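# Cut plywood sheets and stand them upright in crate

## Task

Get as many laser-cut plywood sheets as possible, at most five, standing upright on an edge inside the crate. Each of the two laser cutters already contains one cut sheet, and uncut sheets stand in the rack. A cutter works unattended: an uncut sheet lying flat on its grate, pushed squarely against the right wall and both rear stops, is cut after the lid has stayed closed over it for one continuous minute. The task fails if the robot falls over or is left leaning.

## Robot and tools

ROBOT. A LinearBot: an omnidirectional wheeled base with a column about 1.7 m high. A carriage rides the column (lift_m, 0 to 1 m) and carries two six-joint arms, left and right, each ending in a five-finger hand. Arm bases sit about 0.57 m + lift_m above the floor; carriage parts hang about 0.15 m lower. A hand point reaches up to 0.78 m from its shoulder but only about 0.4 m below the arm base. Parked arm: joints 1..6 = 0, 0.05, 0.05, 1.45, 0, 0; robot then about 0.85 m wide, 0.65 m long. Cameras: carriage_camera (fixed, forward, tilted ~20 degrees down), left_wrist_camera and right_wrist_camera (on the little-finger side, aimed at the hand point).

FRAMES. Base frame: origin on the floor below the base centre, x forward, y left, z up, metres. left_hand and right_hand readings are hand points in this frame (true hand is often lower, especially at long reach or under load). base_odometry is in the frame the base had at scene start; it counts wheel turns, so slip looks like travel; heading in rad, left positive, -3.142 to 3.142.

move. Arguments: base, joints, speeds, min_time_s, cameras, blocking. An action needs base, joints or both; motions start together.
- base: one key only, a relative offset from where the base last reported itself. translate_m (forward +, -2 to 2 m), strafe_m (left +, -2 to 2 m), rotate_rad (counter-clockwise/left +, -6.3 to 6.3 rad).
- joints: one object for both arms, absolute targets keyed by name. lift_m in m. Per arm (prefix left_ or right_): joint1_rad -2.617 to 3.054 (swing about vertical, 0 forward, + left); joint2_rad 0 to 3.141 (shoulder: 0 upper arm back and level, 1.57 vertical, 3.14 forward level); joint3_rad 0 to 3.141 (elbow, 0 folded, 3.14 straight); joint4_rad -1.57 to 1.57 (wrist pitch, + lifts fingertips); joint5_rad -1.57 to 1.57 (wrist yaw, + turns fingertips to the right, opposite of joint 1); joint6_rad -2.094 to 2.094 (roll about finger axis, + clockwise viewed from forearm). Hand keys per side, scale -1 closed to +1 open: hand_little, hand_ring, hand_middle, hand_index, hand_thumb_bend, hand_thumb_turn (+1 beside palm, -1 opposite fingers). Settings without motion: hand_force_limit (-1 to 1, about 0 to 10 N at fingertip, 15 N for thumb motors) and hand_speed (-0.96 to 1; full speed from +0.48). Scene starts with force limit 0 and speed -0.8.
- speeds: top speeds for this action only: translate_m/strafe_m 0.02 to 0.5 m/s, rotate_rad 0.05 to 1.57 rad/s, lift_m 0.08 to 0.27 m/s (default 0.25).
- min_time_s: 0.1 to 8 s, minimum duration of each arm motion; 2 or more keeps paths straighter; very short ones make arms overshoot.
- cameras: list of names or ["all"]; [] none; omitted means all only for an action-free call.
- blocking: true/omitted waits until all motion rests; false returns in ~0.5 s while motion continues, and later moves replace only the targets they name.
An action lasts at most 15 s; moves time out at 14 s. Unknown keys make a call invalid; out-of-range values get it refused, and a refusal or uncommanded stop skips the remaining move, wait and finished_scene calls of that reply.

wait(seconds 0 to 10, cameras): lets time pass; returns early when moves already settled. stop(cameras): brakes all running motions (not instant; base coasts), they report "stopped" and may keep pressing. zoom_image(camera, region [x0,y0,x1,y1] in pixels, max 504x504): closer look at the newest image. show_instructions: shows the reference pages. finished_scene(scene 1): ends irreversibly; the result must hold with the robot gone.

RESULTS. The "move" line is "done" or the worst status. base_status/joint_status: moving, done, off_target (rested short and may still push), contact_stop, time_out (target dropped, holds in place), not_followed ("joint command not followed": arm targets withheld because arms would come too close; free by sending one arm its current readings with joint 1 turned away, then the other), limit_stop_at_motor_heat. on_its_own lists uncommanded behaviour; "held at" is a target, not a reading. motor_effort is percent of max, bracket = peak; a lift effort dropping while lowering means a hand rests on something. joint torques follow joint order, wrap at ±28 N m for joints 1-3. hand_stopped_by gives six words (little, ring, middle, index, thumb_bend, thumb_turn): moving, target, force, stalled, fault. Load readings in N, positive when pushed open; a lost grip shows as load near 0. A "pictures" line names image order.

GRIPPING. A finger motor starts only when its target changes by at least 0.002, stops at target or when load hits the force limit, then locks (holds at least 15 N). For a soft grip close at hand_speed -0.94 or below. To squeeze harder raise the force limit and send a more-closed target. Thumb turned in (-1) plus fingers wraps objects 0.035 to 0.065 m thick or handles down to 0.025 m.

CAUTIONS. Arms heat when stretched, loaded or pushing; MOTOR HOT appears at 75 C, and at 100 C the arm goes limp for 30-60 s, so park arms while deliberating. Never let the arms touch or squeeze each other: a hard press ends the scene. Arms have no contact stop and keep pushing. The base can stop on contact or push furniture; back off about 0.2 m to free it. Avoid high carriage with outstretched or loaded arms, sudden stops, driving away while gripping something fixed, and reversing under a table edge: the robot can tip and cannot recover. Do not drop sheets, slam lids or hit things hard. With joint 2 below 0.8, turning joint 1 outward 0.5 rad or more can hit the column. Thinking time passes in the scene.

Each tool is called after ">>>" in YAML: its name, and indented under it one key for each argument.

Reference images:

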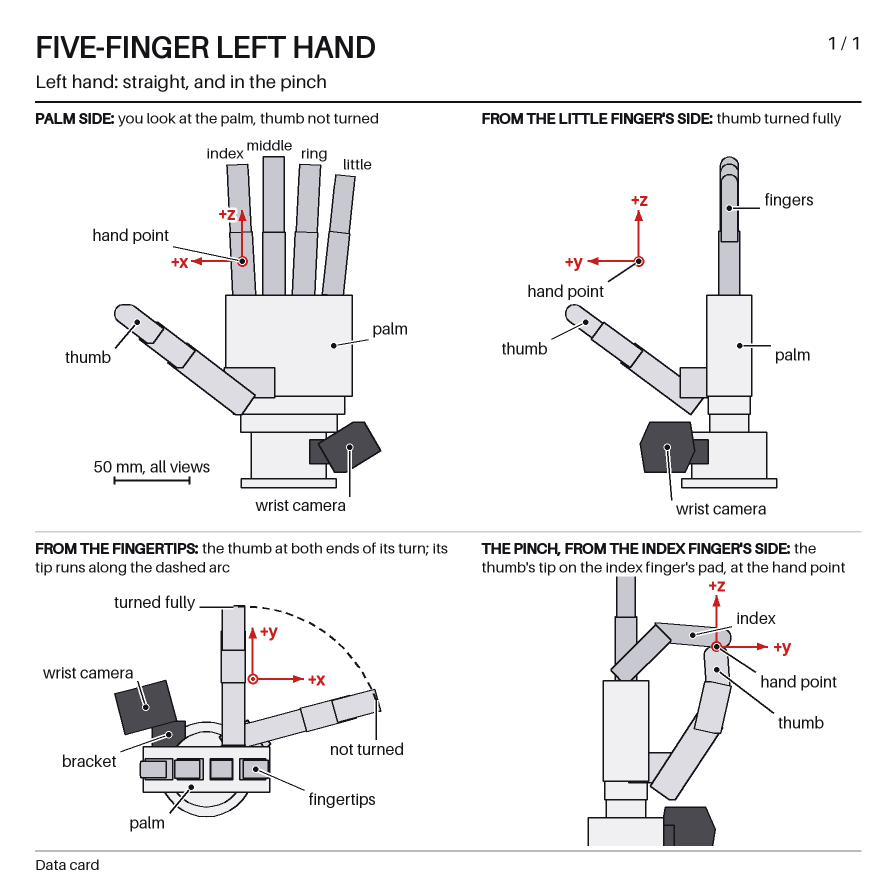

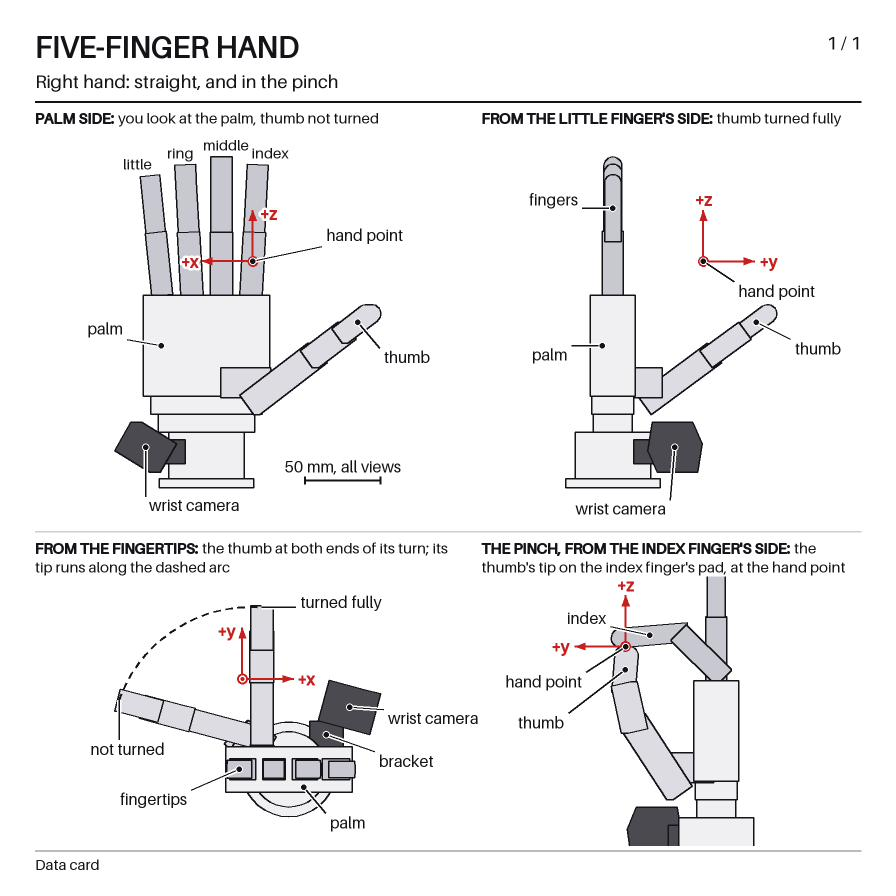

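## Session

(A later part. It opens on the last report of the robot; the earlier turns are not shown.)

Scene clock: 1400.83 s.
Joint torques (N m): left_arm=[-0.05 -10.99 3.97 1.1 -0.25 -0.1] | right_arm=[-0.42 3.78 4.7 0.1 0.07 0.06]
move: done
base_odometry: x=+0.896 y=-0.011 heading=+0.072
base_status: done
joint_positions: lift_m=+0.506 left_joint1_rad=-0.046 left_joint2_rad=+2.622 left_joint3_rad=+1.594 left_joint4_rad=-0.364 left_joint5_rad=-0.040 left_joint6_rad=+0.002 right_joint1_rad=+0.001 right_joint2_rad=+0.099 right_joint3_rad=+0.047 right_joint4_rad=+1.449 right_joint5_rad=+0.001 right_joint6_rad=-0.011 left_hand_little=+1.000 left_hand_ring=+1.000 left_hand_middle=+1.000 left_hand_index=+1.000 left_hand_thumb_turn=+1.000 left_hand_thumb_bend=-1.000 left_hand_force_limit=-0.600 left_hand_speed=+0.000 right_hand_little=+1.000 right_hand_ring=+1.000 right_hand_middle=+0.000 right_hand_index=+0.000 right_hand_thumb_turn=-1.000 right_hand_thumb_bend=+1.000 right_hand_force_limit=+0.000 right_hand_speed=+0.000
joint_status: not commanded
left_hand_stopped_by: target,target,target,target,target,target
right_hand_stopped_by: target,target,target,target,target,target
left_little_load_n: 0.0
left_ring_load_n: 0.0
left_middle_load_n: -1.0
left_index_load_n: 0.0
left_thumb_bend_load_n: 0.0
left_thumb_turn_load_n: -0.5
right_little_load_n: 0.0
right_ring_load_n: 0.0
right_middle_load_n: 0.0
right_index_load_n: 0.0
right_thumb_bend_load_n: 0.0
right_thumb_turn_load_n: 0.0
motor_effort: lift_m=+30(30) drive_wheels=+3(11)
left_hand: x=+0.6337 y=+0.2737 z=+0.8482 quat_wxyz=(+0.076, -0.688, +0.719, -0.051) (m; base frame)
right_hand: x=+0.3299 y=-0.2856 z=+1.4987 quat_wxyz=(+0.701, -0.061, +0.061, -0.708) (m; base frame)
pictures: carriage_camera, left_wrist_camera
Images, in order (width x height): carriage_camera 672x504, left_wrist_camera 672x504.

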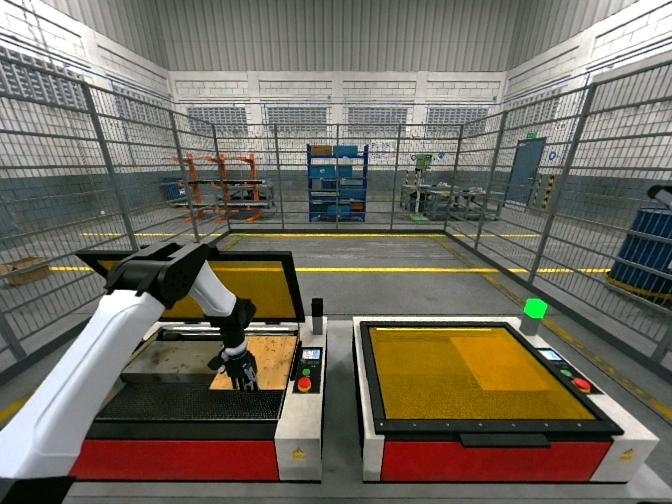

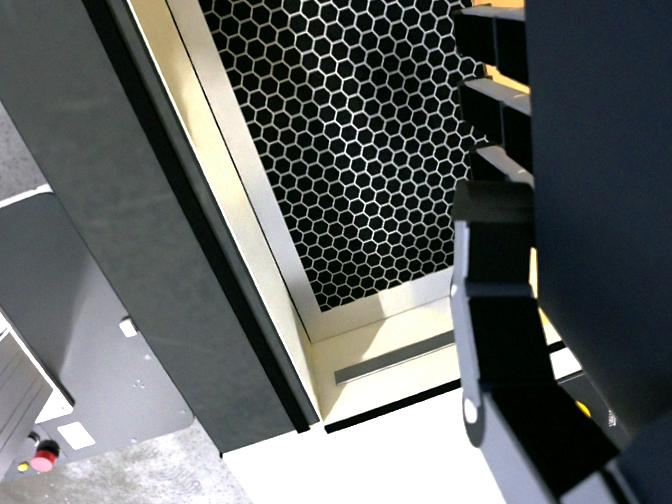

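>>> move:
  base: {"translate_m": -0.32}
  joints: {"lift_m": 0.53}
  speeds: {"translate_m": 0.2, "lift_m": 0.08}

>>> move:
  joints: {"left_joint1_rad": 0, "left_joint2_rad": 0.05, "left_joint3_rad": 0.05, "left_joint4_rad": 1.45, "left_joint5_rad": 0, "left_joint6_rad": 0, "lift_m": 0.8}
  cameras: ["carriage_camera"]

>>> zoom_image:
  camera: "carriage_camera"
  region: [160, 290, 340, 420]

Scene clock: 1414.30 s.
Joint torques (N m): left_arm=[-0.12 -11.03 4.05 0.89 -0.23 -0.1] | right_arm=[-0.42 3.86 4.66 0.09 0.06 0.06]
move: done
base_odometry: x=+0.576 y=-0.034 heading=+0.072
base_status: done
joint_positions: lift_m=+0.530 left_joint1_rad=-0.046 left_joint2_rad=+2.622 left_joint3_rad=+1.594 left_joint4_rad=-0.339 left_joint5_rad=-0.041 left_joint6_rad=+0.002 right_joint1_rad=+0.001 right_joint2_rad=+0.099 right_joint3_rad=+0.047 right_joint4_rad=+1.449 right_joint5_rad=+0.001 right_joint6_rad=-0.011 left_hand_little=+1.000 left_hand_ring=+1.000 left_hand_middle=+1.000 left_hand_index=+1.000 left_hand_thumb_turn=+1.000 left_hand_thumb_bend=-1.000 left_hand_force_limit=-0.600 left_hand_speed=+0.000 right_hand_little=+1.000 right_hand_ring=+1.000 right_hand_middle=+0.000 right_hand_index=+0.000 right_hand_thumb_turn=-1.000 right_hand_thumb_bend=+1.000 right_hand_force_limit=+0.000 right_hand_speed=+0.000
joint_status: all done
left_hand_stopped_by: target,target,target,target,target,target
right_hand_stopped_by: target,target,target,target,target,target
left_little_load_n: 0.0
left_ring_load_n: 0.0
left_middle_load_n: 0.0
left_index_load_n: 0.0
left_thumb_bend_load_n: 0.0
left_thumb_turn_load_n: 0.0
right_little_load_n: 0.0
right_ring_load_n: 0.0
right_middle_load_n: 0.0
right_index_load_n: 0.0
right_thumb_bend_load_n: 0.0
right_thumb_turn_load_n: 0.0
motor_effort: lift_m=+36(44) drive_wheels=-1(9)
left_hand: x=+0.6404 y=+0.2736 z=+0.8712 quat_wxyz=(+0.085, -0.688, +0.718, -0.059) (m; base frame)
right_hand: x=+0.3301 y=-0.2856 z=+1.5221 quat_wxyz=(+0.701, -0.061, +0.061, -0.708) (m; base frame)
pictures: none

Scene clock: 1416.57 s.
Joint torques (N m): left_arm=[0.7 2.66 4.04 0.31 -0.01 -0.1] | right_arm=[-0.42 3.85 4.64 0.12 0.06 0.06]
move: done
base_odometry: x=+0.576 y=-0.034 heading=+0.072
base_status: not commanded
joint_positions: lift_m=+0.800 left_joint1_rad=-0.005 left_joint2_rad=+0.057 left_joint3_rad=+0.063 left_joint4_rad=+1.431 left_joint5_rad=-0.010 left_joint6_rad=+0.002 right_joint1_rad=+0.001 right_joint2_rad=+0.099 right_joint3_rad=+0.047 right_joint4_rad=+1.449 right_joint5_rad=+0.001 right_joint6_rad=-0.011 left_hand_little=+1.000 left_hand_ring=+1.000 left_hand_middle=+1.000 left_hand_index=+1.000 left_hand_thumb_turn=+1.000 left_hand_thumb_bend=-1.000 left_hand_force_limit=-0.600 left_hand_speed=+0.000 right_hand_little=+1.000 right_hand_ring=+1.000 right_hand_middle=+0.000 right_hand_index=+0.000 right_hand_thumb_turn=-1.000 right_hand_thumb_bend=+1.000 right_hand_force_limit=+0.000 right_hand_speed=+0.000
joint_status: all done
left_hand_stopped_by: target,target,target,target,target,target
right_hand_stopped_by: target,target,target,target,target,target
left_little_load_n: 0.0
left_ring_load_n: 0.0
left_middle_load_n: 0.0
left_index_load_n: 0.0
left_thumb_bend_load_n: 0.0
left_thumb_turn_load_n: 0.0
right_little_load_n: 0.0
right_ring_load_n: 0.0
right_middle_load_n: 0.0
right_index_load_n: 0.0
right_thumb_bend_load_n: 0.0
right_thumb_turn_load_n: 0.0
motor_effort: lift_m=+35(44) drive_wheels=-1(4)
left_hand: x=+0.3155 y=+0.2865 z=+1.7997 quat_wxyz=(+0.705, -0.051, +0.044, -0.706) (m; base frame)
right_hand: x=+0.3301 y=-0.2856 z=+1.7922 quat_wxyz=(+0.701, -0.061, +0.061, -0.708) (m; base frame)
pictures: carriage_camera
Images, in order (width x height): carriage_camera 672x504.

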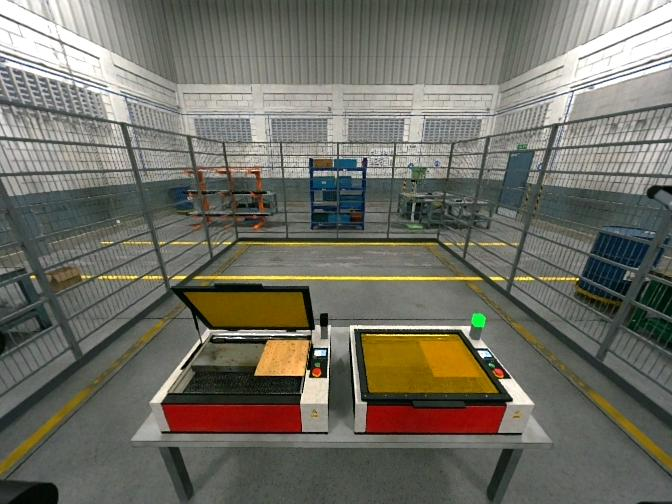

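Scaled by 2.800 from the camera's 672x504 image, which has a finer 960x720 frame.

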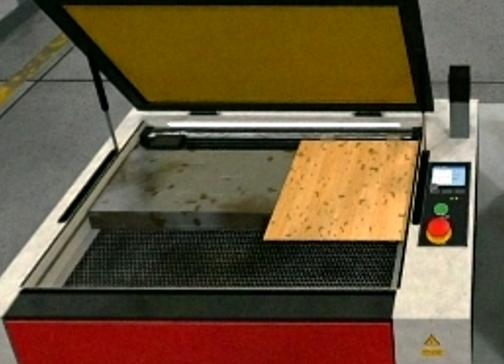

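>>> move:
  base: {"translate_m": -0.06}
  joints: {"left_joint1_rad": 0, "left_joint2_rad": 2.625, "left_joint3_rad": 1.218, "left_joint4_rad": 1.407}
  min_time_s: 2.5

>>> move:
  base: {"translate_m": 0.27}
  speeds: {"translate_m": 0.2}
  cameras: ["carriage_camera"]

>>> zoom_image:
  camera: "carriage_camera"
  region: [120, 240, 340, 400]

Scene clock: 1427.87 s.
Joint torques (N m): left_arm=[0.7 -9.43 5.96 2.51 -0.02 -0.1] | right_arm=[-0.42 3.85 4.66 0.11 0.06 0.06]
move: done
base_odometry: x=+0.517 y=-0.038 heading=+0.073
base_status: done
joint_positions: lift_m=+0.800 left_joint1_rad=-0.005 left_joint2_rad=+2.613 left_joint3_rad=+1.196 left_joint4_rad=+1.409 left_joint5_rad=-0.009 left_joint6_rad=+0.002 right_joint1_rad=+0.001 right_joint2_rad=+0.099 right_joint3_rad=+0.047 right_joint4_rad=+1.450 right_joint5_rad=+0.001 right_joint6_rad=-0.011 left_hand_little=+1.000 left_hand_ring=+1.000 left_hand_middle=+1.000 left_hand_index=+1.000 left_hand_thumb_turn=+1.000 left_hand_thumb_bend=-1.000 left_hand_force_limit=-0.600 left_hand_speed=+0.000 right_hand_little=+1.000 right_hand_ring=+1.000 right_hand_middle=+0.000 right_hand_index=+0.000 right_hand_thumb_turn=-1.000 right_hand_thumb_bend=+1.000 right_hand_force_limit=+0.000 right_hand_speed=+0.000
joint_status: all done
left_hand_stopped_by: target,target,target,target,target,target
right_hand_stopped_by: target,target,target,target,target,target
left_little_load_n: 0.0
left_ring_load_n: 0.0
left_middle_load_n: 0.0
left_index_load_n: 0.0
left_thumb_bend_load_n: 0.0
left_thumb_turn_load_n: 0.0
right_little_load_n: 0.0
right_ring_load_n: 0.0
right_middle_load_n: 0.0
right_index_load_n: 0.0
right_thumb_bend_load_n: 0.0
right_thumb_turn_load_n: 0.0
motor_effort: lift_m=+35(35) drive_wheels=-1(11)
left_hand: x=+0.8318 y=+0.2836 z=+1.3028 quat_wxyz=(+0.499, -0.503, +0.502, -0.497) (m; base frame)
right_hand: x=+0.3298 y=-0.2856 z=+1.7923 quat_wxyz=(+0.701, -0.061, +0.061, -0.708) (m; base frame)
pictures: none

Scene clock: 1430.30 s.
Joint torques (N m): left_arm=[0.64 -9.43 5.96 2.49 -0.03 -0.11] | right_arm=[-0.42 3.86 4.64 0.12 0.06 0.06]
move: done
base_odometry: x=+0.786 y=-0.019 heading=+0.072
base_status: done
joint_positions: lift_m=+0.800 left_joint1_rad=-0.005 left_joint2_rad=+2.613 left_joint3_rad=+1.196 left_joint4_rad=+1.409 left_joint5_rad=-0.009 left_joint6_rad=+0.002 right_joint1_rad=+0.001 right_joint2_rad=+0.099 right_joint3_rad=+0.047 right_joint4_rad=+1.449 right_joint5_rad=+0.001 right_joint6_rad=-0.011 left_hand_little=+1.000 left_hand_ring=+1.000 left_hand_middle=+1.000 left_hand_index=+1.000 left_hand_thumb_turn=+1.000 left_hand_thumb_bend=-1.000 left_hand_force_limit=-0.600 left_hand_speed=+0.000 right_hand_little=+1.000 right_hand_ring=+1.000 right_hand_middle=+0.000 right_hand_index=+0.000 right_hand_thumb_turn=-1.000 right_hand_thumb_bend=+1.000 right_hand_force_limit=+0.000 right_hand_speed=+0.000
joint_status: not commanded
left_hand_stopped_by: target,target,target,target,target,target
right_hand_stopped_by: target,target,target,target,target,target
left_little_load_n: 0.0
left_ring_load_n: 0.0
left_middle_load_n: -0.5
left_index_load_n: 0.0
left_thumb_bend_load_n: 0.0
left_thumb_turn_load_n: 0.0
right_little_load_n: 0.0
right_ring_load_n: 0.0
right_middle_load_n: 0.0
right_index_load_n: 0.0
right_thumb_bend_load_n: 0.0
right_thumb_turn_load_n: 0.0
motor_effort: lift_m=+35(35) drive_wheels=-2(10)
left_hand: x=+0.8318 y=+0.2836 z=+1.3028 quat_wxyz=(+0.499, -0.503, +0.502, -0.497) (m; base frame)
right_hand: x=+0.3300 y=-0.2856 z=+1.7922 quat_wxyz=(+0.701, -0.061, +0.061, -0.708) (m; base frame)
pictures: carriage_camera
Images, in order (width x height): carriage_camera 672x504.

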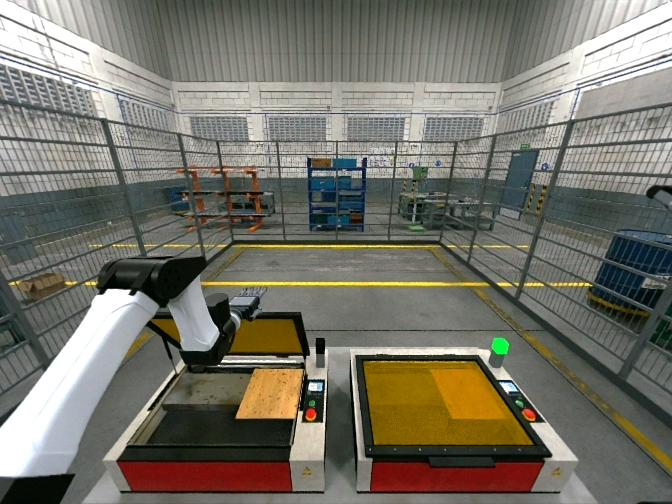

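Scaled by 2.291 from the camera's 672x504 image, which has a finer 960x720 frame.

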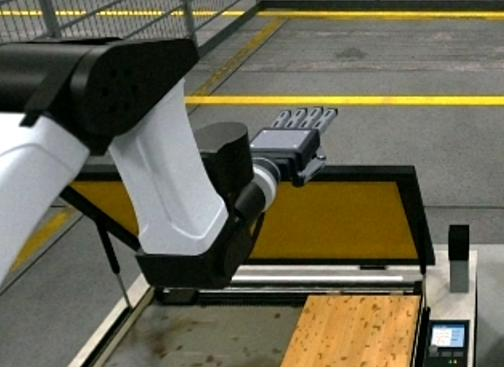

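>>> move:
  base: {"translate_m": 0.035}
  speeds: {"translate_m": 0.1}

>>> move:
  joints: {"lift_m": 0.725}
  speeds: {"lift_m": 0.08}
  cameras: ["carriage_camera"]

>>> zoom_image:
  camera: "carriage_camera"
  region: [120, 240, 340, 400]

Scene clock: 1435.70 s.
Joint torques (N m): left_arm=[0.7 -9.57 5.94 2.49 -0.04 -0.1] | right_arm=[-0.42 3.79 4.66 0.14 0.06 0.06]
move: done
base_odometry: x=+0.821 y=-0.017 heading=+0.072
base_status: done
joint_positions: lift_m=+0.800 left_joint1_rad=-0.005 left_joint2_rad=+2.613 left_joint3_rad=+1.196 left_joint4_rad=+1.408 left_joint5_rad=-0.009 left_joint6_rad=+0.002 right_joint1_rad=+0.001 right_joint2_rad=+0.099 right_joint3_rad=+0.047 right_joint4_rad=+1.449 right_joint5_rad=+0.001 right_joint6_rad=-0.011 left_hand_little=+1.000 left_hand_ring=+1.000 left_hand_middle=+1.000 left_hand_index=+1.000 left_hand_thumb_turn=+1.000 left_hand_thumb_bend=-1.000 left_hand_force_limit=-0.600 left_hand_speed=+0.000 right_hand_little=+1.000 right_hand_ring=+1.000 right_hand_middle=+0.000 right_hand_index=+0.000 right_hand_thumb_turn=-1.000 right_hand_thumb_bend=+1.000 right_hand_force_limit=+0.000 right_hand_speed=+0.000
joint_status: not commanded
left_hand_stopped_by: target,target,target,target,target,target
right_hand_stopped_by: target,target,target,target,target,target
left_little_load_n: 0.0
left_ring_load_n: 0.0
left_middle_load_n: 0.0
left_index_load_n: 0.0
left_thumb_bend_load_n: 0.0
left_thumb_turn_load_n: 0.0
right_little_load_n: 0.0
right_ring_load_n: 0.0
right_middle_load_n: 0.0
right_index_load_n: 0.0
right_thumb_bend_load_n: 0.0
right_thumb_turn_load_n: 0.0
motor_effort: lift_m=+35(35) drive_wheels=-2(11)
left_hand: x=+0.8318 y=+0.2836 z=+1.3027 quat_wxyz=(+0.499, -0.503, +0.502, -0.496) (m; base frame)
right_hand: x=+0.3301 y=-0.2856 z=+1.7922 quat_wxyz=(+0.701, -0.061, +0.061, -0.708) (m; base frame)
pictures: none

Scene clock: 1437.00 s.
Joint torques (N m): left_arm=[0.7 -9.96 5.6 2.53 -0.03 -0.1] | right_arm=[-0.42 3.84 4.64 0.12 0.06 0.06]
move: done
base_odometry: x=+0.821 y=-0.017 heading=+0.072
base_status: not commanded
joint_positions: lift_m=+0.725 left_joint1_rad=-0.005 left_joint2_rad=+2.617 left_joint3_rad=+1.200 left_joint4_rad=+1.407 left_joint5_rad=-0.009 left_joint6_rad=+0.002 right_joint1_rad=+0.001 right_joint2_rad=+0.099 right_joint3_rad=+0.047 right_joint4_rad=+1.449 right_joint5_rad=+0.001 right_joint6_rad=-0.011 left_hand_little=+1.000 left_hand_ring=+1.000 left_hand_middle=+1.000 left_hand_index=+1.000 left_hand_thumb_turn=+1.000 left_hand_thumb_bend=-1.000 left_hand_force_limit=-0.600 left_hand_speed=+0.000 right_hand_little=+1.000 right_hand_ring=+1.000 right_hand_middle=+0.000 right_hand_index=+0.000 right_hand_thumb_turn=-1.000 right_hand_thumb_bend=+1.000 right_hand_force_limit=+0.000 right_hand_speed=+0.000
joint_status: all done
left_hand_stopped_by: target,target,target,target,target,target
right_hand_stopped_by: target,target,target,target,target,target
left_little_load_n: 0.0
left_ring_load_n: 0.0
left_middle_load_n: 0.0
left_index_load_n: 0.0
left_thumb_bend_load_n: 0.0
left_thumb_turn_load_n: 0.0
right_little_load_n: 0.0
right_ring_load_n: 0.0
right_middle_load_n: 0.0
right_index_load_n: 0.0
right_thumb_bend_load_n: 0.0
right_thumb_turn_load_n: 0.0
motor_effort: lift_m=+30(30) drive_wheels=-2(5)
left_hand: x=+0.8320 y=+0.2836 z=+1.2264 quat_wxyz=(+0.499, -0.503, +0.502, -0.496) (m; base frame)
right_hand: x=+0.3300 y=-0.2856 z=+1.7178 quat_wxyz=(+0.701, -0.061, +0.061, -0.708) (m; base frame)
pictures: carriage_camera
Images, in order (width x height): carriage_camera 672x504.

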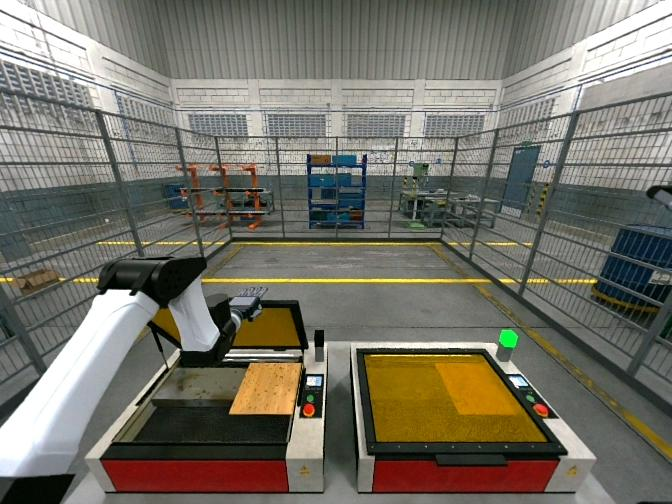

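Scaled by 2.291 from the camera's 672x504 image, which has a finer 960x720 frame.

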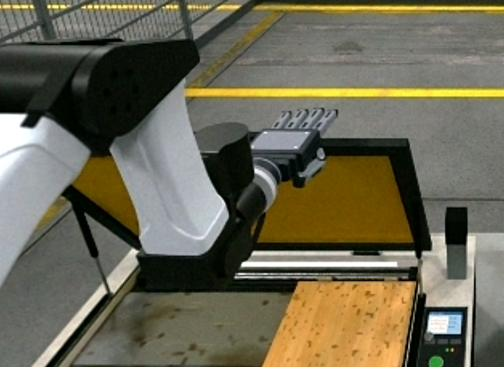

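>>> move:
  joints: {"lift_m": 0.685}
  speeds: {"lift_m": 0.08}
  cameras: ["carriage_camera", "left_wrist_camera"]

>>> zoom_image:
  camera: "carriage_camera"
  region: [120, 240, 340, 400]

Scene clock: 1440.00 s.
Joint torques (N m): left_arm=[0.69 -9.83 5.44 2.39 -0.03 -0.11] | right_arm=[-0.4 3.85 4.64 0.11 0.06 0.06]
move: done
base_odometry: x=+0.821 y=-0.017 heading=+0.072
base_status: not commanded
joint_positions: lift_m=+0.685 left_joint1_rad=-0.005 left_joint2_rad=+2.617 left_joint3_rad=+1.202 left_joint4_rad=+1.417 left_joint5_rad=-0.009 left_joint6_rad=+0.002 right_joint1_rad=+0.001 right_joint2_rad=+0.099 right_joint3_rad=+0.047 right_joint4_rad=+1.449 right_joint5_rad=+0.001 right_joint6_rad=-0.011 left_hand_little=+1.000 left_hand_ring=+1.000 left_hand_middle=+1.000 left_hand_index=+1.000 left_hand_thumb_turn=+1.000 left_hand_thumb_bend=-1.000 left_hand_force_limit=-0.600 left_hand_speed=+0.000 right_hand_little=+1.000 right_hand_ring=+1.000 right_hand_middle=+0.000 right_hand_index=+0.000 right_hand_thumb_turn=-1.000 right_hand_thumb_bend=+1.000 right_hand_force_limit=+0.000 right_hand_speed=+0.000
joint_status: all done
left_hand_stopped_by: target,target,target,target,target,target
right_hand_stopped_by: target,target,target,target,target,target
left_little_load_n: 0.0
left_ring_load_n: 0.0
left_middle_load_n: 0.0
left_index_load_n: 0.0
left_thumb_bend_load_n: 0.0
left_thumb_turn_load_n: -0.5
right_little_load_n: 0.0
right_ring_load_n: -0.5
right_middle_load_n: 0.0
right_index_load_n: -0.5
right_thumb_bend_load_n: 0.0
right_thumb_turn_load_n: -0.5
motor_effort: lift_m=+29(30) drive_wheels=+4(4)
left_hand: x=+0.8334 y=+0.2836 z=+1.1903 quat_wxyz=(+0.502, -0.500, +0.499, -0.499) (m; base frame)
right_hand: x=+0.3300 y=-0.2856 z=+1.6778 quat_wxyz=(+0.701, -0.061, +0.061, -0.708) (m; base frame)
pictures: carriage_camera, left_wrist_camera
Images, in order (width x height): carriage_camera 672x504, left_wrist_camera 672x504.

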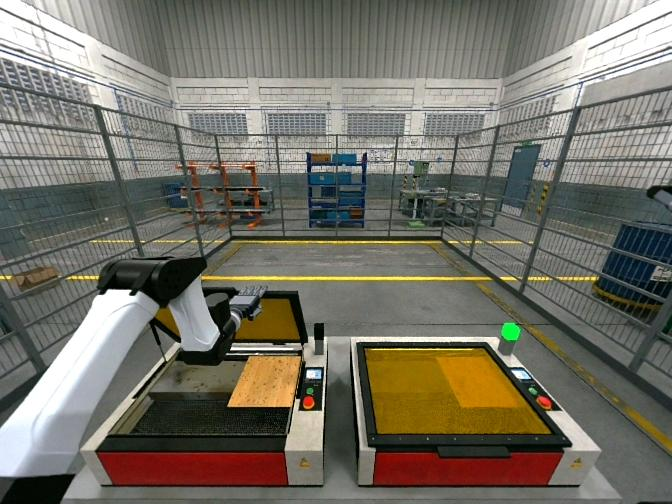

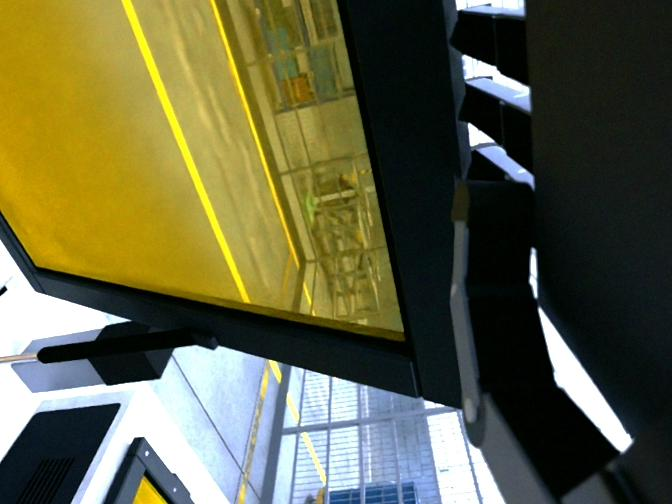

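Scaled by 2.291 from the camera's 672x504 image, which has a finer 960x720 frame.

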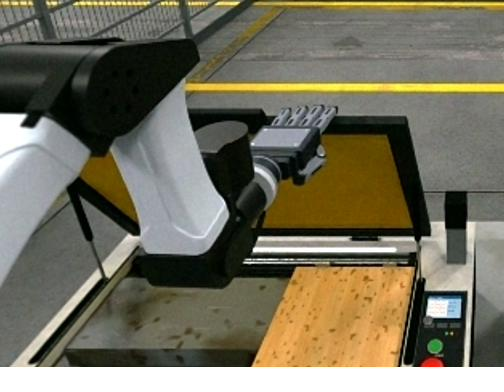

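>>> move:
  base: {"translate_m": -0.04}
  joints: {"lift_m": 0.65}
  speeds: {"lift_m": 0.08, "translate_m": 0.1}

>>> move:
  base: {"translate_m": -0.055}
  joints: {"lift_m": 0.6}
  speeds: {"lift_m": 0.08, "translate_m": 0.1}
  cameras: ["carriage_camera"]

>>> zoom_image:
  camera: "carriage_camera"
  region: [120, 240, 340, 400]

Scene clock: 1448.20 s.
Joint torques (N m): left_arm=[0.72 -9.78 4.05 2.37 -0.03 -0.1] | right_arm=[-0.4 3.79 4.57 0.11 0.06 0.06]
move: done
base_odometry: x=+0.781 y=-0.020 heading=+0.072
base_status: done
joint_positions: lift_m=+0.650 left_joint1_rad=-0.005 left_joint2_rad=+2.617 left_joint3_rad=+1.219 left_joint4_rad=+1.419 left_joint5_rad=-0.008 left_joint6_rad=+0.002 right_joint1_rad=+0.001 right_joint2_rad=+0.099 right_joint3_rad=+0.047 right_joint4_rad=+1.449 right_joint5_rad=+0.001 right_joint6_rad=-0.011 left_hand_little=+1.000 left_hand_ring=+1.000 left_hand_middle=+1.000 left_hand_index=+1.000 left_hand_thumb_turn=+1.000 left_hand_thumb_bend=-1.000 left_hand_force_limit=-0.600 left_hand_speed=+0.000 right_hand_little=+1.000 right_hand_ring=+1.000 right_hand_middle=+0.000 right_hand_index=+0.000 right_hand_thumb_turn=-1.000 right_hand_thumb_bend=+1.000 right_hand_force_limit=+0.000 right_hand_speed=+0.000
joint_status: all done
left_hand_stopped_by: target,target,target,target,target,target
right_hand_stopped_by: target,target,target,target,target,target
left_little_load_n: 0.0
left_ring_load_n: 0.0
left_middle_load_n: 0.0
left_index_load_n: 0.0
left_thumb_bend_load_n: 0.0
left_thumb_turn_load_n: 0.0
right_little_load_n: 0.0
right_ring_load_n: 0.0
right_middle_load_n: 0.0
right_index_load_n: 0.0
right_thumb_bend_load_n: 0.0
right_thumb_turn_load_n: 0.0
motor_effort: lift_m=+29(30) drive_wheels=+1(8)
left_hand: x=+0.8384 y=+0.2835 z=+1.1619 quat_wxyz=(+0.506, -0.495, +0.494, -0.504) (m; base frame)
right_hand: x=+0.3299 y=-0.2856 z=+1.6429 quat_wxyz=(+0.701, -0.061, +0.061, -0.708) (m; base frame)
pictures: none

Scene clock: 1449.47 s.
Joint torques (N m): left_arm=[0.72 -10.07 4.04 2.5 -0.03 -0.11] | right_arm=[-0.42 3.82 4.66 0.12 0.06 0.06]
move: done
base_odometry: x=+0.726 y=-0.023 heading=+0.072
base_status: done
joint_positions: lift_m=+0.600 left_joint1_rad=-0.005 left_joint2_rad=+2.620 left_joint3_rad=+1.219 left_joint4_rad=+1.407 left_joint5_rad=-0.008 left_joint6_rad=+0.002 right_joint1_rad=+0.001 right_joint2_rad=+0.099 right_joint3_rad=+0.047 right_joint4_rad=+1.449 right_joint5_rad=+0.001 right_joint6_rad=-0.011 left_hand_little=+1.000 left_hand_ring=+1.000 left_hand_middle=+1.000 left_hand_index=+1.000 left_hand_thumb_turn=+1.000 left_hand_thumb_bend=-1.000 left_hand_force_limit=-0.600 left_hand_speed=+0.000 right_hand_little=+1.000 right_hand_ring=+1.000 right_hand_middle=+0.000 right_hand_index=+0.000 right_hand_thumb_turn=-1.000 right_hand_thumb_bend=+1.000 right_hand_force_limit=+0.000 right_hand_speed=+0.000
joint_status: all done
left_hand_stopped_by: target,target,target,target,target,target
right_hand_stopped_by: target,target,target,target,target,target
left_little_load_n: 0.0
left_ring_load_n: 0.0
left_middle_load_n: 0.0
left_index_load_n: 0.0
left_thumb_bend_load_n: 0.0
left_thumb_turn_load_n: 0.0
right_little_load_n: 0.0
right_ring_load_n: 0.0
right_middle_load_n: 0.0
right_index_load_n: 0.0
right_thumb_bend_load_n: 0.0
right_thumb_turn_load_n: 0.0
motor_effort: lift_m=+29(31) drive_wheels=-3(10)
left_hand: x=+0.8373 y=+0.2835 z=+1.1073 quat_wxyz=(+0.503, -0.499, +0.498, -0.500) (m; base frame)
right_hand: x=+0.3301 y=-0.2856 z=+1.5927 quat_wxyz=(+0.701, -0.061, +0.061, -0.708) (m; base frame)
pictures: carriage_camera
Images, in order (width x height): carriage_camera 672x504.

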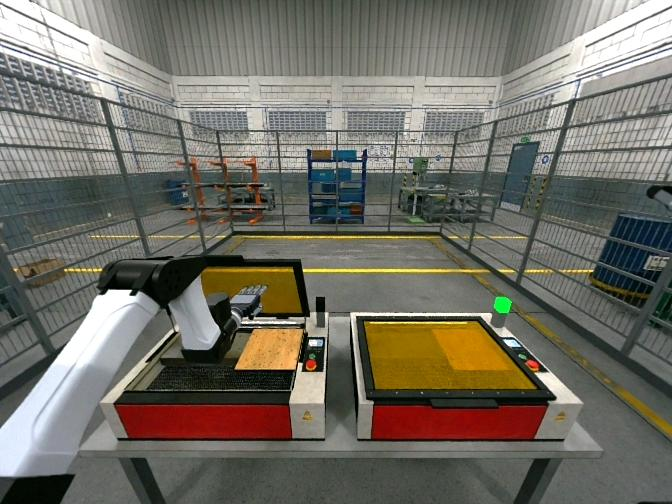

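Scaled by 2.291 from the camera's 672x504 image, which has a finer 960x720 frame.

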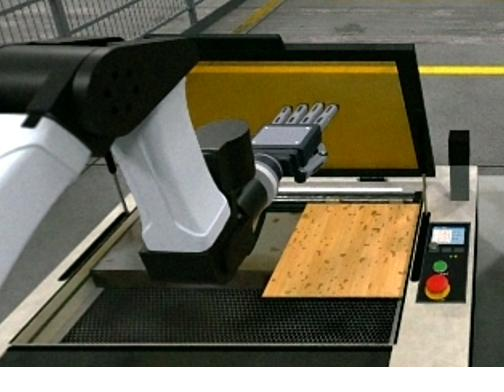

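>>> move:
  base: {"translate_m": -0.12}
  speeds: {"translate_m": 0.2}

>>> move:
  joints: {"left_joint2_rad": 2.271, "left_joint3_rad": 1.607, "left_joint4_rad": -0.386, "lift_m": 0.86, "left_hand_thumb_bend": 1}
  min_time_s: 2

>>> move:
  base: {"translate_m": 0.34}
  speeds: {"translate_m": 0.2}
  cameras: ["carriage_camera", "left_wrist_camera"]

>>> zoom_image:
  camera: "carriage_camera"
  region: [120, 260, 340, 420]

Scene clock: 1475.53 s.
Joint torques (N m): left_arm=[0.7 -10 4.05 2.53 -0.03 -0.11] | right_arm=[-0.42 3.82 4.64 0.1 0.06 0.06]
move: done
base_odometry: x=+0.606 y=-0.032 heading=+0.072
base_status: done
joint_positions: lift_m=+0.600 left_joint1_rad=-0.005 left_joint2_rad=+2.620 left_joint3_rad=+1.219 left_joint4_rad=+1.407 left_joint5_rad=-0.008 left_joint6_rad=+0.002 right_joint1_rad=+0.001 right_joint2_rad=+0.099 right_joint3_rad=+0.047 right_joint4_rad=+1.450 right_joint5_rad=+0.001 right_joint6_rad=-0.011 left_hand_little=+1.000 left_hand_ring=+1.000 left_hand_middle=+1.000 left_hand_index=+1.000 left_hand_thumb_turn=+1.000 left_hand_thumb_bend=-1.000 left_hand_force_limit=-0.600 left_hand_speed=+0.000 right_hand_little=+1.000 right_hand_ring=+1.000 right_hand_middle=+0.000 right_hand_index=+0.000 right_hand_thumb_turn=-1.000 right_hand_thumb_bend=+1.000 right_hand_force_limit=+0.000 right_hand_speed=+0.000
joint_status: not commanded
left_hand_stopped_by: target,target,target,target,target,target
right_hand_stopped_by: target,target,target,target,target,target
left_little_load_n: 0.0
left_ring_load_n: 0.0
left_middle_load_n: 0.0
left_index_load_n: 0.0
left_thumb_bend_load_n: 0.0
left_thumb_turn_load_n: 0.0
right_little_load_n: 0.0
right_ring_load_n: 0.0
right_middle_load_n: 0.0
right_index_load_n: 0.0
right_thumb_bend_load_n: 0.0
right_thumb_turn_load_n: 0.0
motor_effort: lift_m=+29(30) drive_wheels=+0(11)
left_hand: x=+0.8373 y=+0.2835 z=+1.1073 quat_wxyz=(+0.503, -0.499, +0.498, -0.500) (m; base frame)
right_hand: x=+0.3297 y=-0.2856 z=+1.5929 quat_wxyz=(+0.701, -0.061, +0.061, -0.708) (m; base frame)
pictures: none

Scene clock: 1478.03 s.
Joint torques (N m): left_arm=[0.69 -13.89 8.08 1.22 -0.03 -0.11] | right_arm=[-0.42 3.85 4.64 0.1 0.06 0.06]
move: done
base_odometry: x=+0.606 y=-0.032 heading=+0.072
base_status: not commanded
joint_positions: lift_m=+0.860 left_joint1_rad=-0.005 left_joint2_rad=+2.311 left_joint3_rad=+1.580 left_joint4_rad=-0.370 left_joint5_rad=-0.008 left_joint6_rad=+0.002 right_joint1_rad=+0.001 right_joint2_rad=+0.099 right_joint3_rad=+0.047 right_joint4_rad=+1.450 right_joint5_rad=+0.001 right_joint6_rad=-0.011 left_hand_little=+1.000 left_hand_ring=+1.000 left_hand_middle=+1.000 left_hand_index=+1.000 left_hand_thumb_turn=+1.000 left_hand_thumb_bend=+1.000 left_hand_force_limit=-0.600 left_hand_speed=+0.000 right_hand_little=+1.000 right_hand_ring=+1.000 right_hand_middle=+0.000 right_hand_index=+0.000 right_hand_thumb_turn=-1.000 right_hand_thumb_bend=+1.000 right_hand_force_limit=+0.000 right_hand_speed=+0.000
joint_status: all done
left_hand_stopped_by: target,target,target,target,target,target
right_hand_stopped_by: target,target,target,target,target,target
left_little_load_n: 0.0
left_ring_load_n: 0.0
left_middle_load_n: 0.0
left_index_load_n: 0.0
left_thumb_bend_load_n: 0.0
left_thumb_turn_load_n: 0.0
right_little_load_n: 0.0
right_ring_load_n: 0.0
right_middle_load_n: 0.0
right_index_load_n: 0.0
right_thumb_bend_load_n: 0.0
right_thumb_turn_load_n: 0.0
motor_effort: lift_m=+36(44) drive_wheels=+1(1)
left_hand: x=+0.7074 y=+0.2841 z=+1.3345 quat_wxyz=(+0.167, -0.686, +0.689, -0.162) (m; base frame)
right_hand: x=+0.3297 y=-0.2856 z=+1.8523 quat_wxyz=(+0.701, -0.061, +0.061, -0.708) (m; base frame)
pictures: none

Scene clock: 1480.83 s.
Joint torques (N m): left_arm=[0.69 -13.87 8.06 1.25 -0.03 -0.11] | right_arm=[-0.42 3.86 4.64 0.11 0.06 0.06]
move: done
base_odometry: x=+0.946 y=-0.008 heading=+0.072
base_status: done
joint_positions: lift_m=+0.860 left_joint1_rad=-0.005 left_joint2_rad=+2.311 left_joint3_rad=+1.580 left_joint4_rad=-0.376 left_joint5_rad=-0.008 left_joint6_rad=+0.002 right_joint1_rad=+0.001 right_joint2_rad=+0.099 right_joint3_rad=+0.047 right_joint4_rad=+1.450 right_joint5_rad=+0.001 right_joint6_rad=-0.011 left_hand_little=+1.000 left_hand_ring=+1.000 left_hand_middle=+1.000 left_hand_index=+1.000 left_hand_thumb_turn=+1.000 left_hand_thumb_bend=+1.000 left_hand_force_limit=-0.600 left_hand_speed=+0.000 right_hand_little=+1.000 right_hand_ring=+1.000 right_hand_middle=+0.000 right_hand_index=+0.000 right_hand_thumb_turn=-1.000 right_hand_thumb_bend=+1.000 right_hand_force_limit=+0.000 right_hand_speed=+0.000
joint_status: not commanded
left_hand_stopped_by: target,target,target,target,target,target
right_hand_stopped_by: target,target,target,target,target,target
left_little_load_n: 0.0
left_ring_load_n: 0.0
left_middle_load_n: 0.0
left_index_load_n: -0.5
left_thumb_bend_load_n: 0.0
left_thumb_turn_load_n: 0.0
right_little_load_n: 0.0
right_ring_load_n: 0.0
right_middle_load_n: 0.0
right_index_load_n: 0.0
right_thumb_bend_load_n: 0.0
right_thumb_turn_load_n: 0.0
motor_effort: lift_m=+36(36) drive_wheels=-2(9)
left_hand: x=+0.7057 y=+0.2841 z=+1.3340 quat_wxyz=(+0.165, -0.686, +0.690, -0.160) (m; base frame)
right_hand: x=+0.3297 y=-0.2857 z=+1.8523 quat_wxyz=(+0.701, -0.061, +0.061, -0.708) (m; base frame)
pictures: carriage_camera, left_wrist_camera
Images, in order (width x height): carriage_camera 672x504, left_wrist_camera 672x504.

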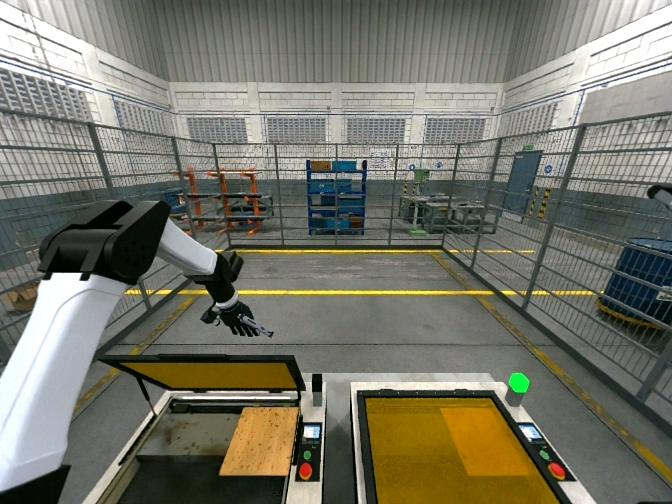

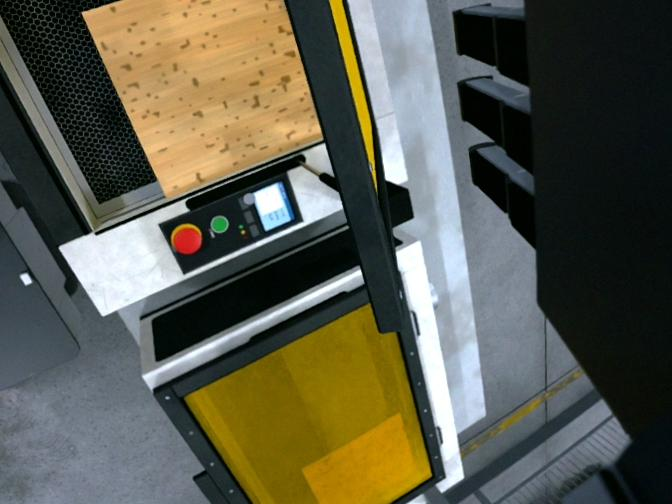

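Scaled by 2.291 from the camera's 672x504 image, which has a finer 960x720 frame.

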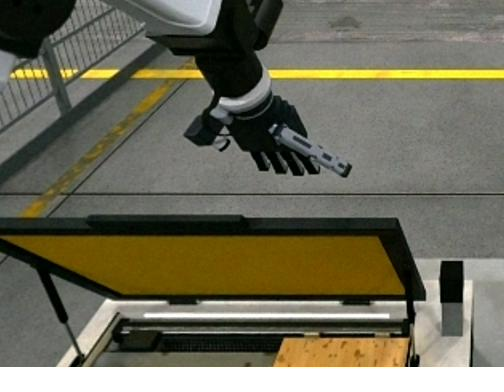

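>>> move:
  base: {"translate_m": 0.05}
  speeds: {"translate_m": 0.15}

>>> move:
  joints: {"lift_m": 0.77}
  speeds: {"lift_m": 0.1}
  cameras: ["carriage_camera", "left_wrist_camera"]

>>> zoom_image:
  camera: "carriage_camera"
  region: [120, 240, 340, 400]

Scene clock: 1486.67 s.
Joint torques (N m): left_arm=[0.72 -13.79 8.06 1.26 -0.03 -0.11] | right_arm=[-0.4 3.85 4.64 0.12 0.06 0.06]
move: done
base_odometry: x=+0.996 y=-0.005 heading=+0.071
base_status: done
joint_positions: lift_m=+0.860 left_joint1_rad=-0.005 left_joint2_rad=+2.311 left_joint3_rad=+1.580 left_joint4_rad=-0.378 left_joint5_rad=-0.008 left_joint6_rad=+0.002 right_joint1_rad=+0.001 right_joint2_rad=+0.099 right_joint3_rad=+0.047 right_joint4_rad=+1.449 right_joint5_rad=+0.001 right_joint6_rad=-0.011 left_hand_little=+1.000 left_hand_ring=+1.000 left_hand_middle=+1.000 left_hand_index=+1.000 left_hand_thumb_turn=+1.000 left_hand_thumb_bend=+1.000 left_hand_force_limit=-0.600 left_hand_speed=+0.000 right_hand_little=+1.000 right_hand_ring=+1.000 right_hand_middle=+0.000 right_hand_index=+0.000 right_hand_thumb_turn=-1.000 right_hand_thumb_bend=+1.000 right_hand_force_limit=+0.000 right_hand_speed=+0.000
joint_status: not commanded
left_hand_stopped_by: target,target,target,target,target,target
right_hand_stopped_by: target,target,target,target,target,target
left_little_load_n: 0.0
left_ring_load_n: 0.0
left_middle_load_n: 0.5
left_index_load_n: 0.0
left_thumb_bend_load_n: 0.0
left_thumb_turn_load_n: 0.0
right_little_load_n: 0.0
right_ring_load_n: 0.0
right_middle_load_n: 0.0
right_index_load_n: 0.0
right_thumb_bend_load_n: 0.0
right_thumb_turn_load_n: 0.0
motor_effort: lift_m=+36(36) drive_wheels=+4(11)
left_hand: x=+0.7053 y=+0.2841 z=+1.3339 quat_wxyz=(+0.165, -0.687, +0.690, -0.159) (m; base frame)
right_hand: x=+0.3301 y=-0.2857 z=+1.8522 quat_wxyz=(+0.701, -0.061, +0.061, -0.708) (m; base frame)
pictures: none

Scene clock: 1487.97 s.
Joint torques (N m): left_arm=[0.68 -13.44 7.75 1.32 -0.02 -0.11] | right_arm=[-0.42 3.85 4.64 0.13 0.06 0.06]
move: done
base_odometry: x=+0.996 y=-0.005 heading=+0.071
base_status: not commanded
joint_positions: lift_m=+0.770 left_joint1_rad=-0.005 left_joint2_rad=+2.306 left_joint3_rad=+1.584 left_joint4_rad=-0.383 left_joint5_rad=-0.008 left_joint6_rad=+0.002 right_joint1_rad=+0.001 right_joint2_rad=+0.099 right_joint3_rad=+0.047 right_joint4_rad=+1.448 right_joint5_rad=+0.001 right_joint6_rad=-0.011 left_hand_little=+1.000 left_hand_ring=+1.000 left_hand_middle=+1.000 left_hand_index=+1.000 left_hand_thumb_turn=+1.000 left_hand_thumb_bend=+1.000 left_hand_force_limit=-0.600 left_hand_speed=+0.000 right_hand_little=+1.000 right_hand_ring=+1.000 right_hand_middle=+0.000 right_hand_index=+0.000 right_hand_thumb_turn=-1.000 right_hand_thumb_bend=+1.000 right_hand_force_limit=+0.000 right_hand_speed=+0.000
joint_status: all done
left_hand_stopped_by: target,target,target,target,target,target
right_hand_stopped_by: target,target,target,target,target,target
left_little_load_n: 0.0
left_ring_load_n: 0.0
left_middle_load_n: 0.0
left_index_load_n: 0.0
left_thumb_bend_load_n: 0.0
left_thumb_turn_load_n: 0.0
right_little_load_n: 0.0
right_ring_load_n: 0.0
right_middle_load_n: 0.0
right_index_load_n: -0.5
right_thumb_bend_load_n: 0.0
right_thumb_turn_load_n: 0.0
motor_effort: lift_m=+30(31) drive_wheels=+4(4)
left_hand: x=+0.7063 y=+0.2841 z=+1.2475 quat_wxyz=(+0.166, -0.686, +0.690, -0.161) (m; base frame)
right_hand: x=+0.3302 y=-0.2857 z=+1.7626 quat_wxyz=(+0.701, -0.061, +0.061, -0.708) (m; base frame)
pictures: carriage_camera, left_wrist_camera
Images, in order (width x height): carriage_camera 672x504, left_wrist_camera 672x504.

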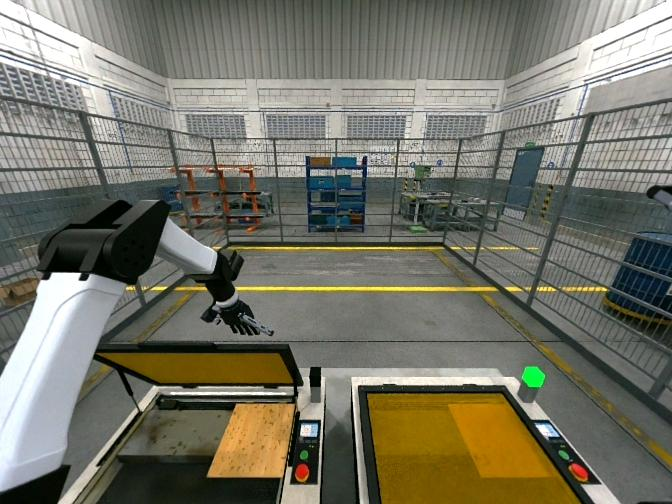

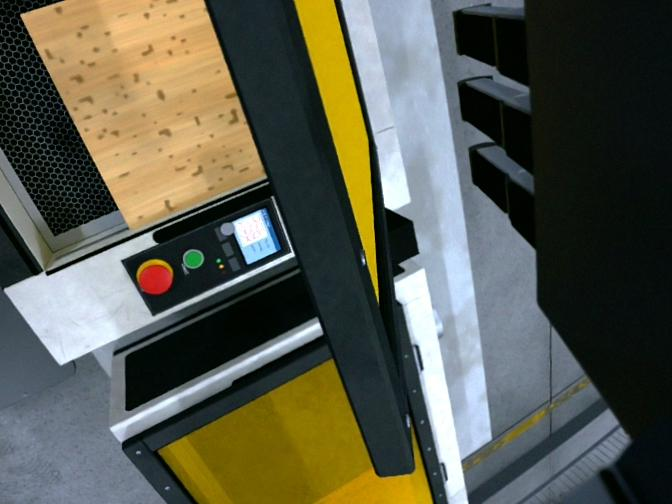

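Scaled by 2.291 from the camera's 672x504 image, which has a finer 960x720 frame.

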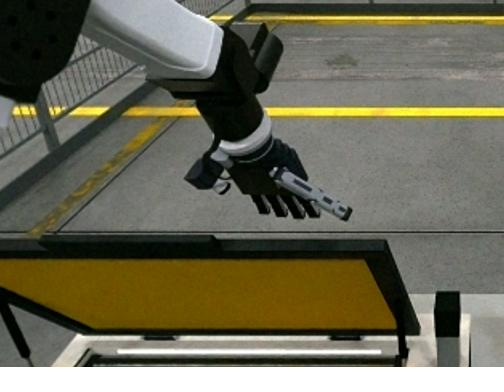

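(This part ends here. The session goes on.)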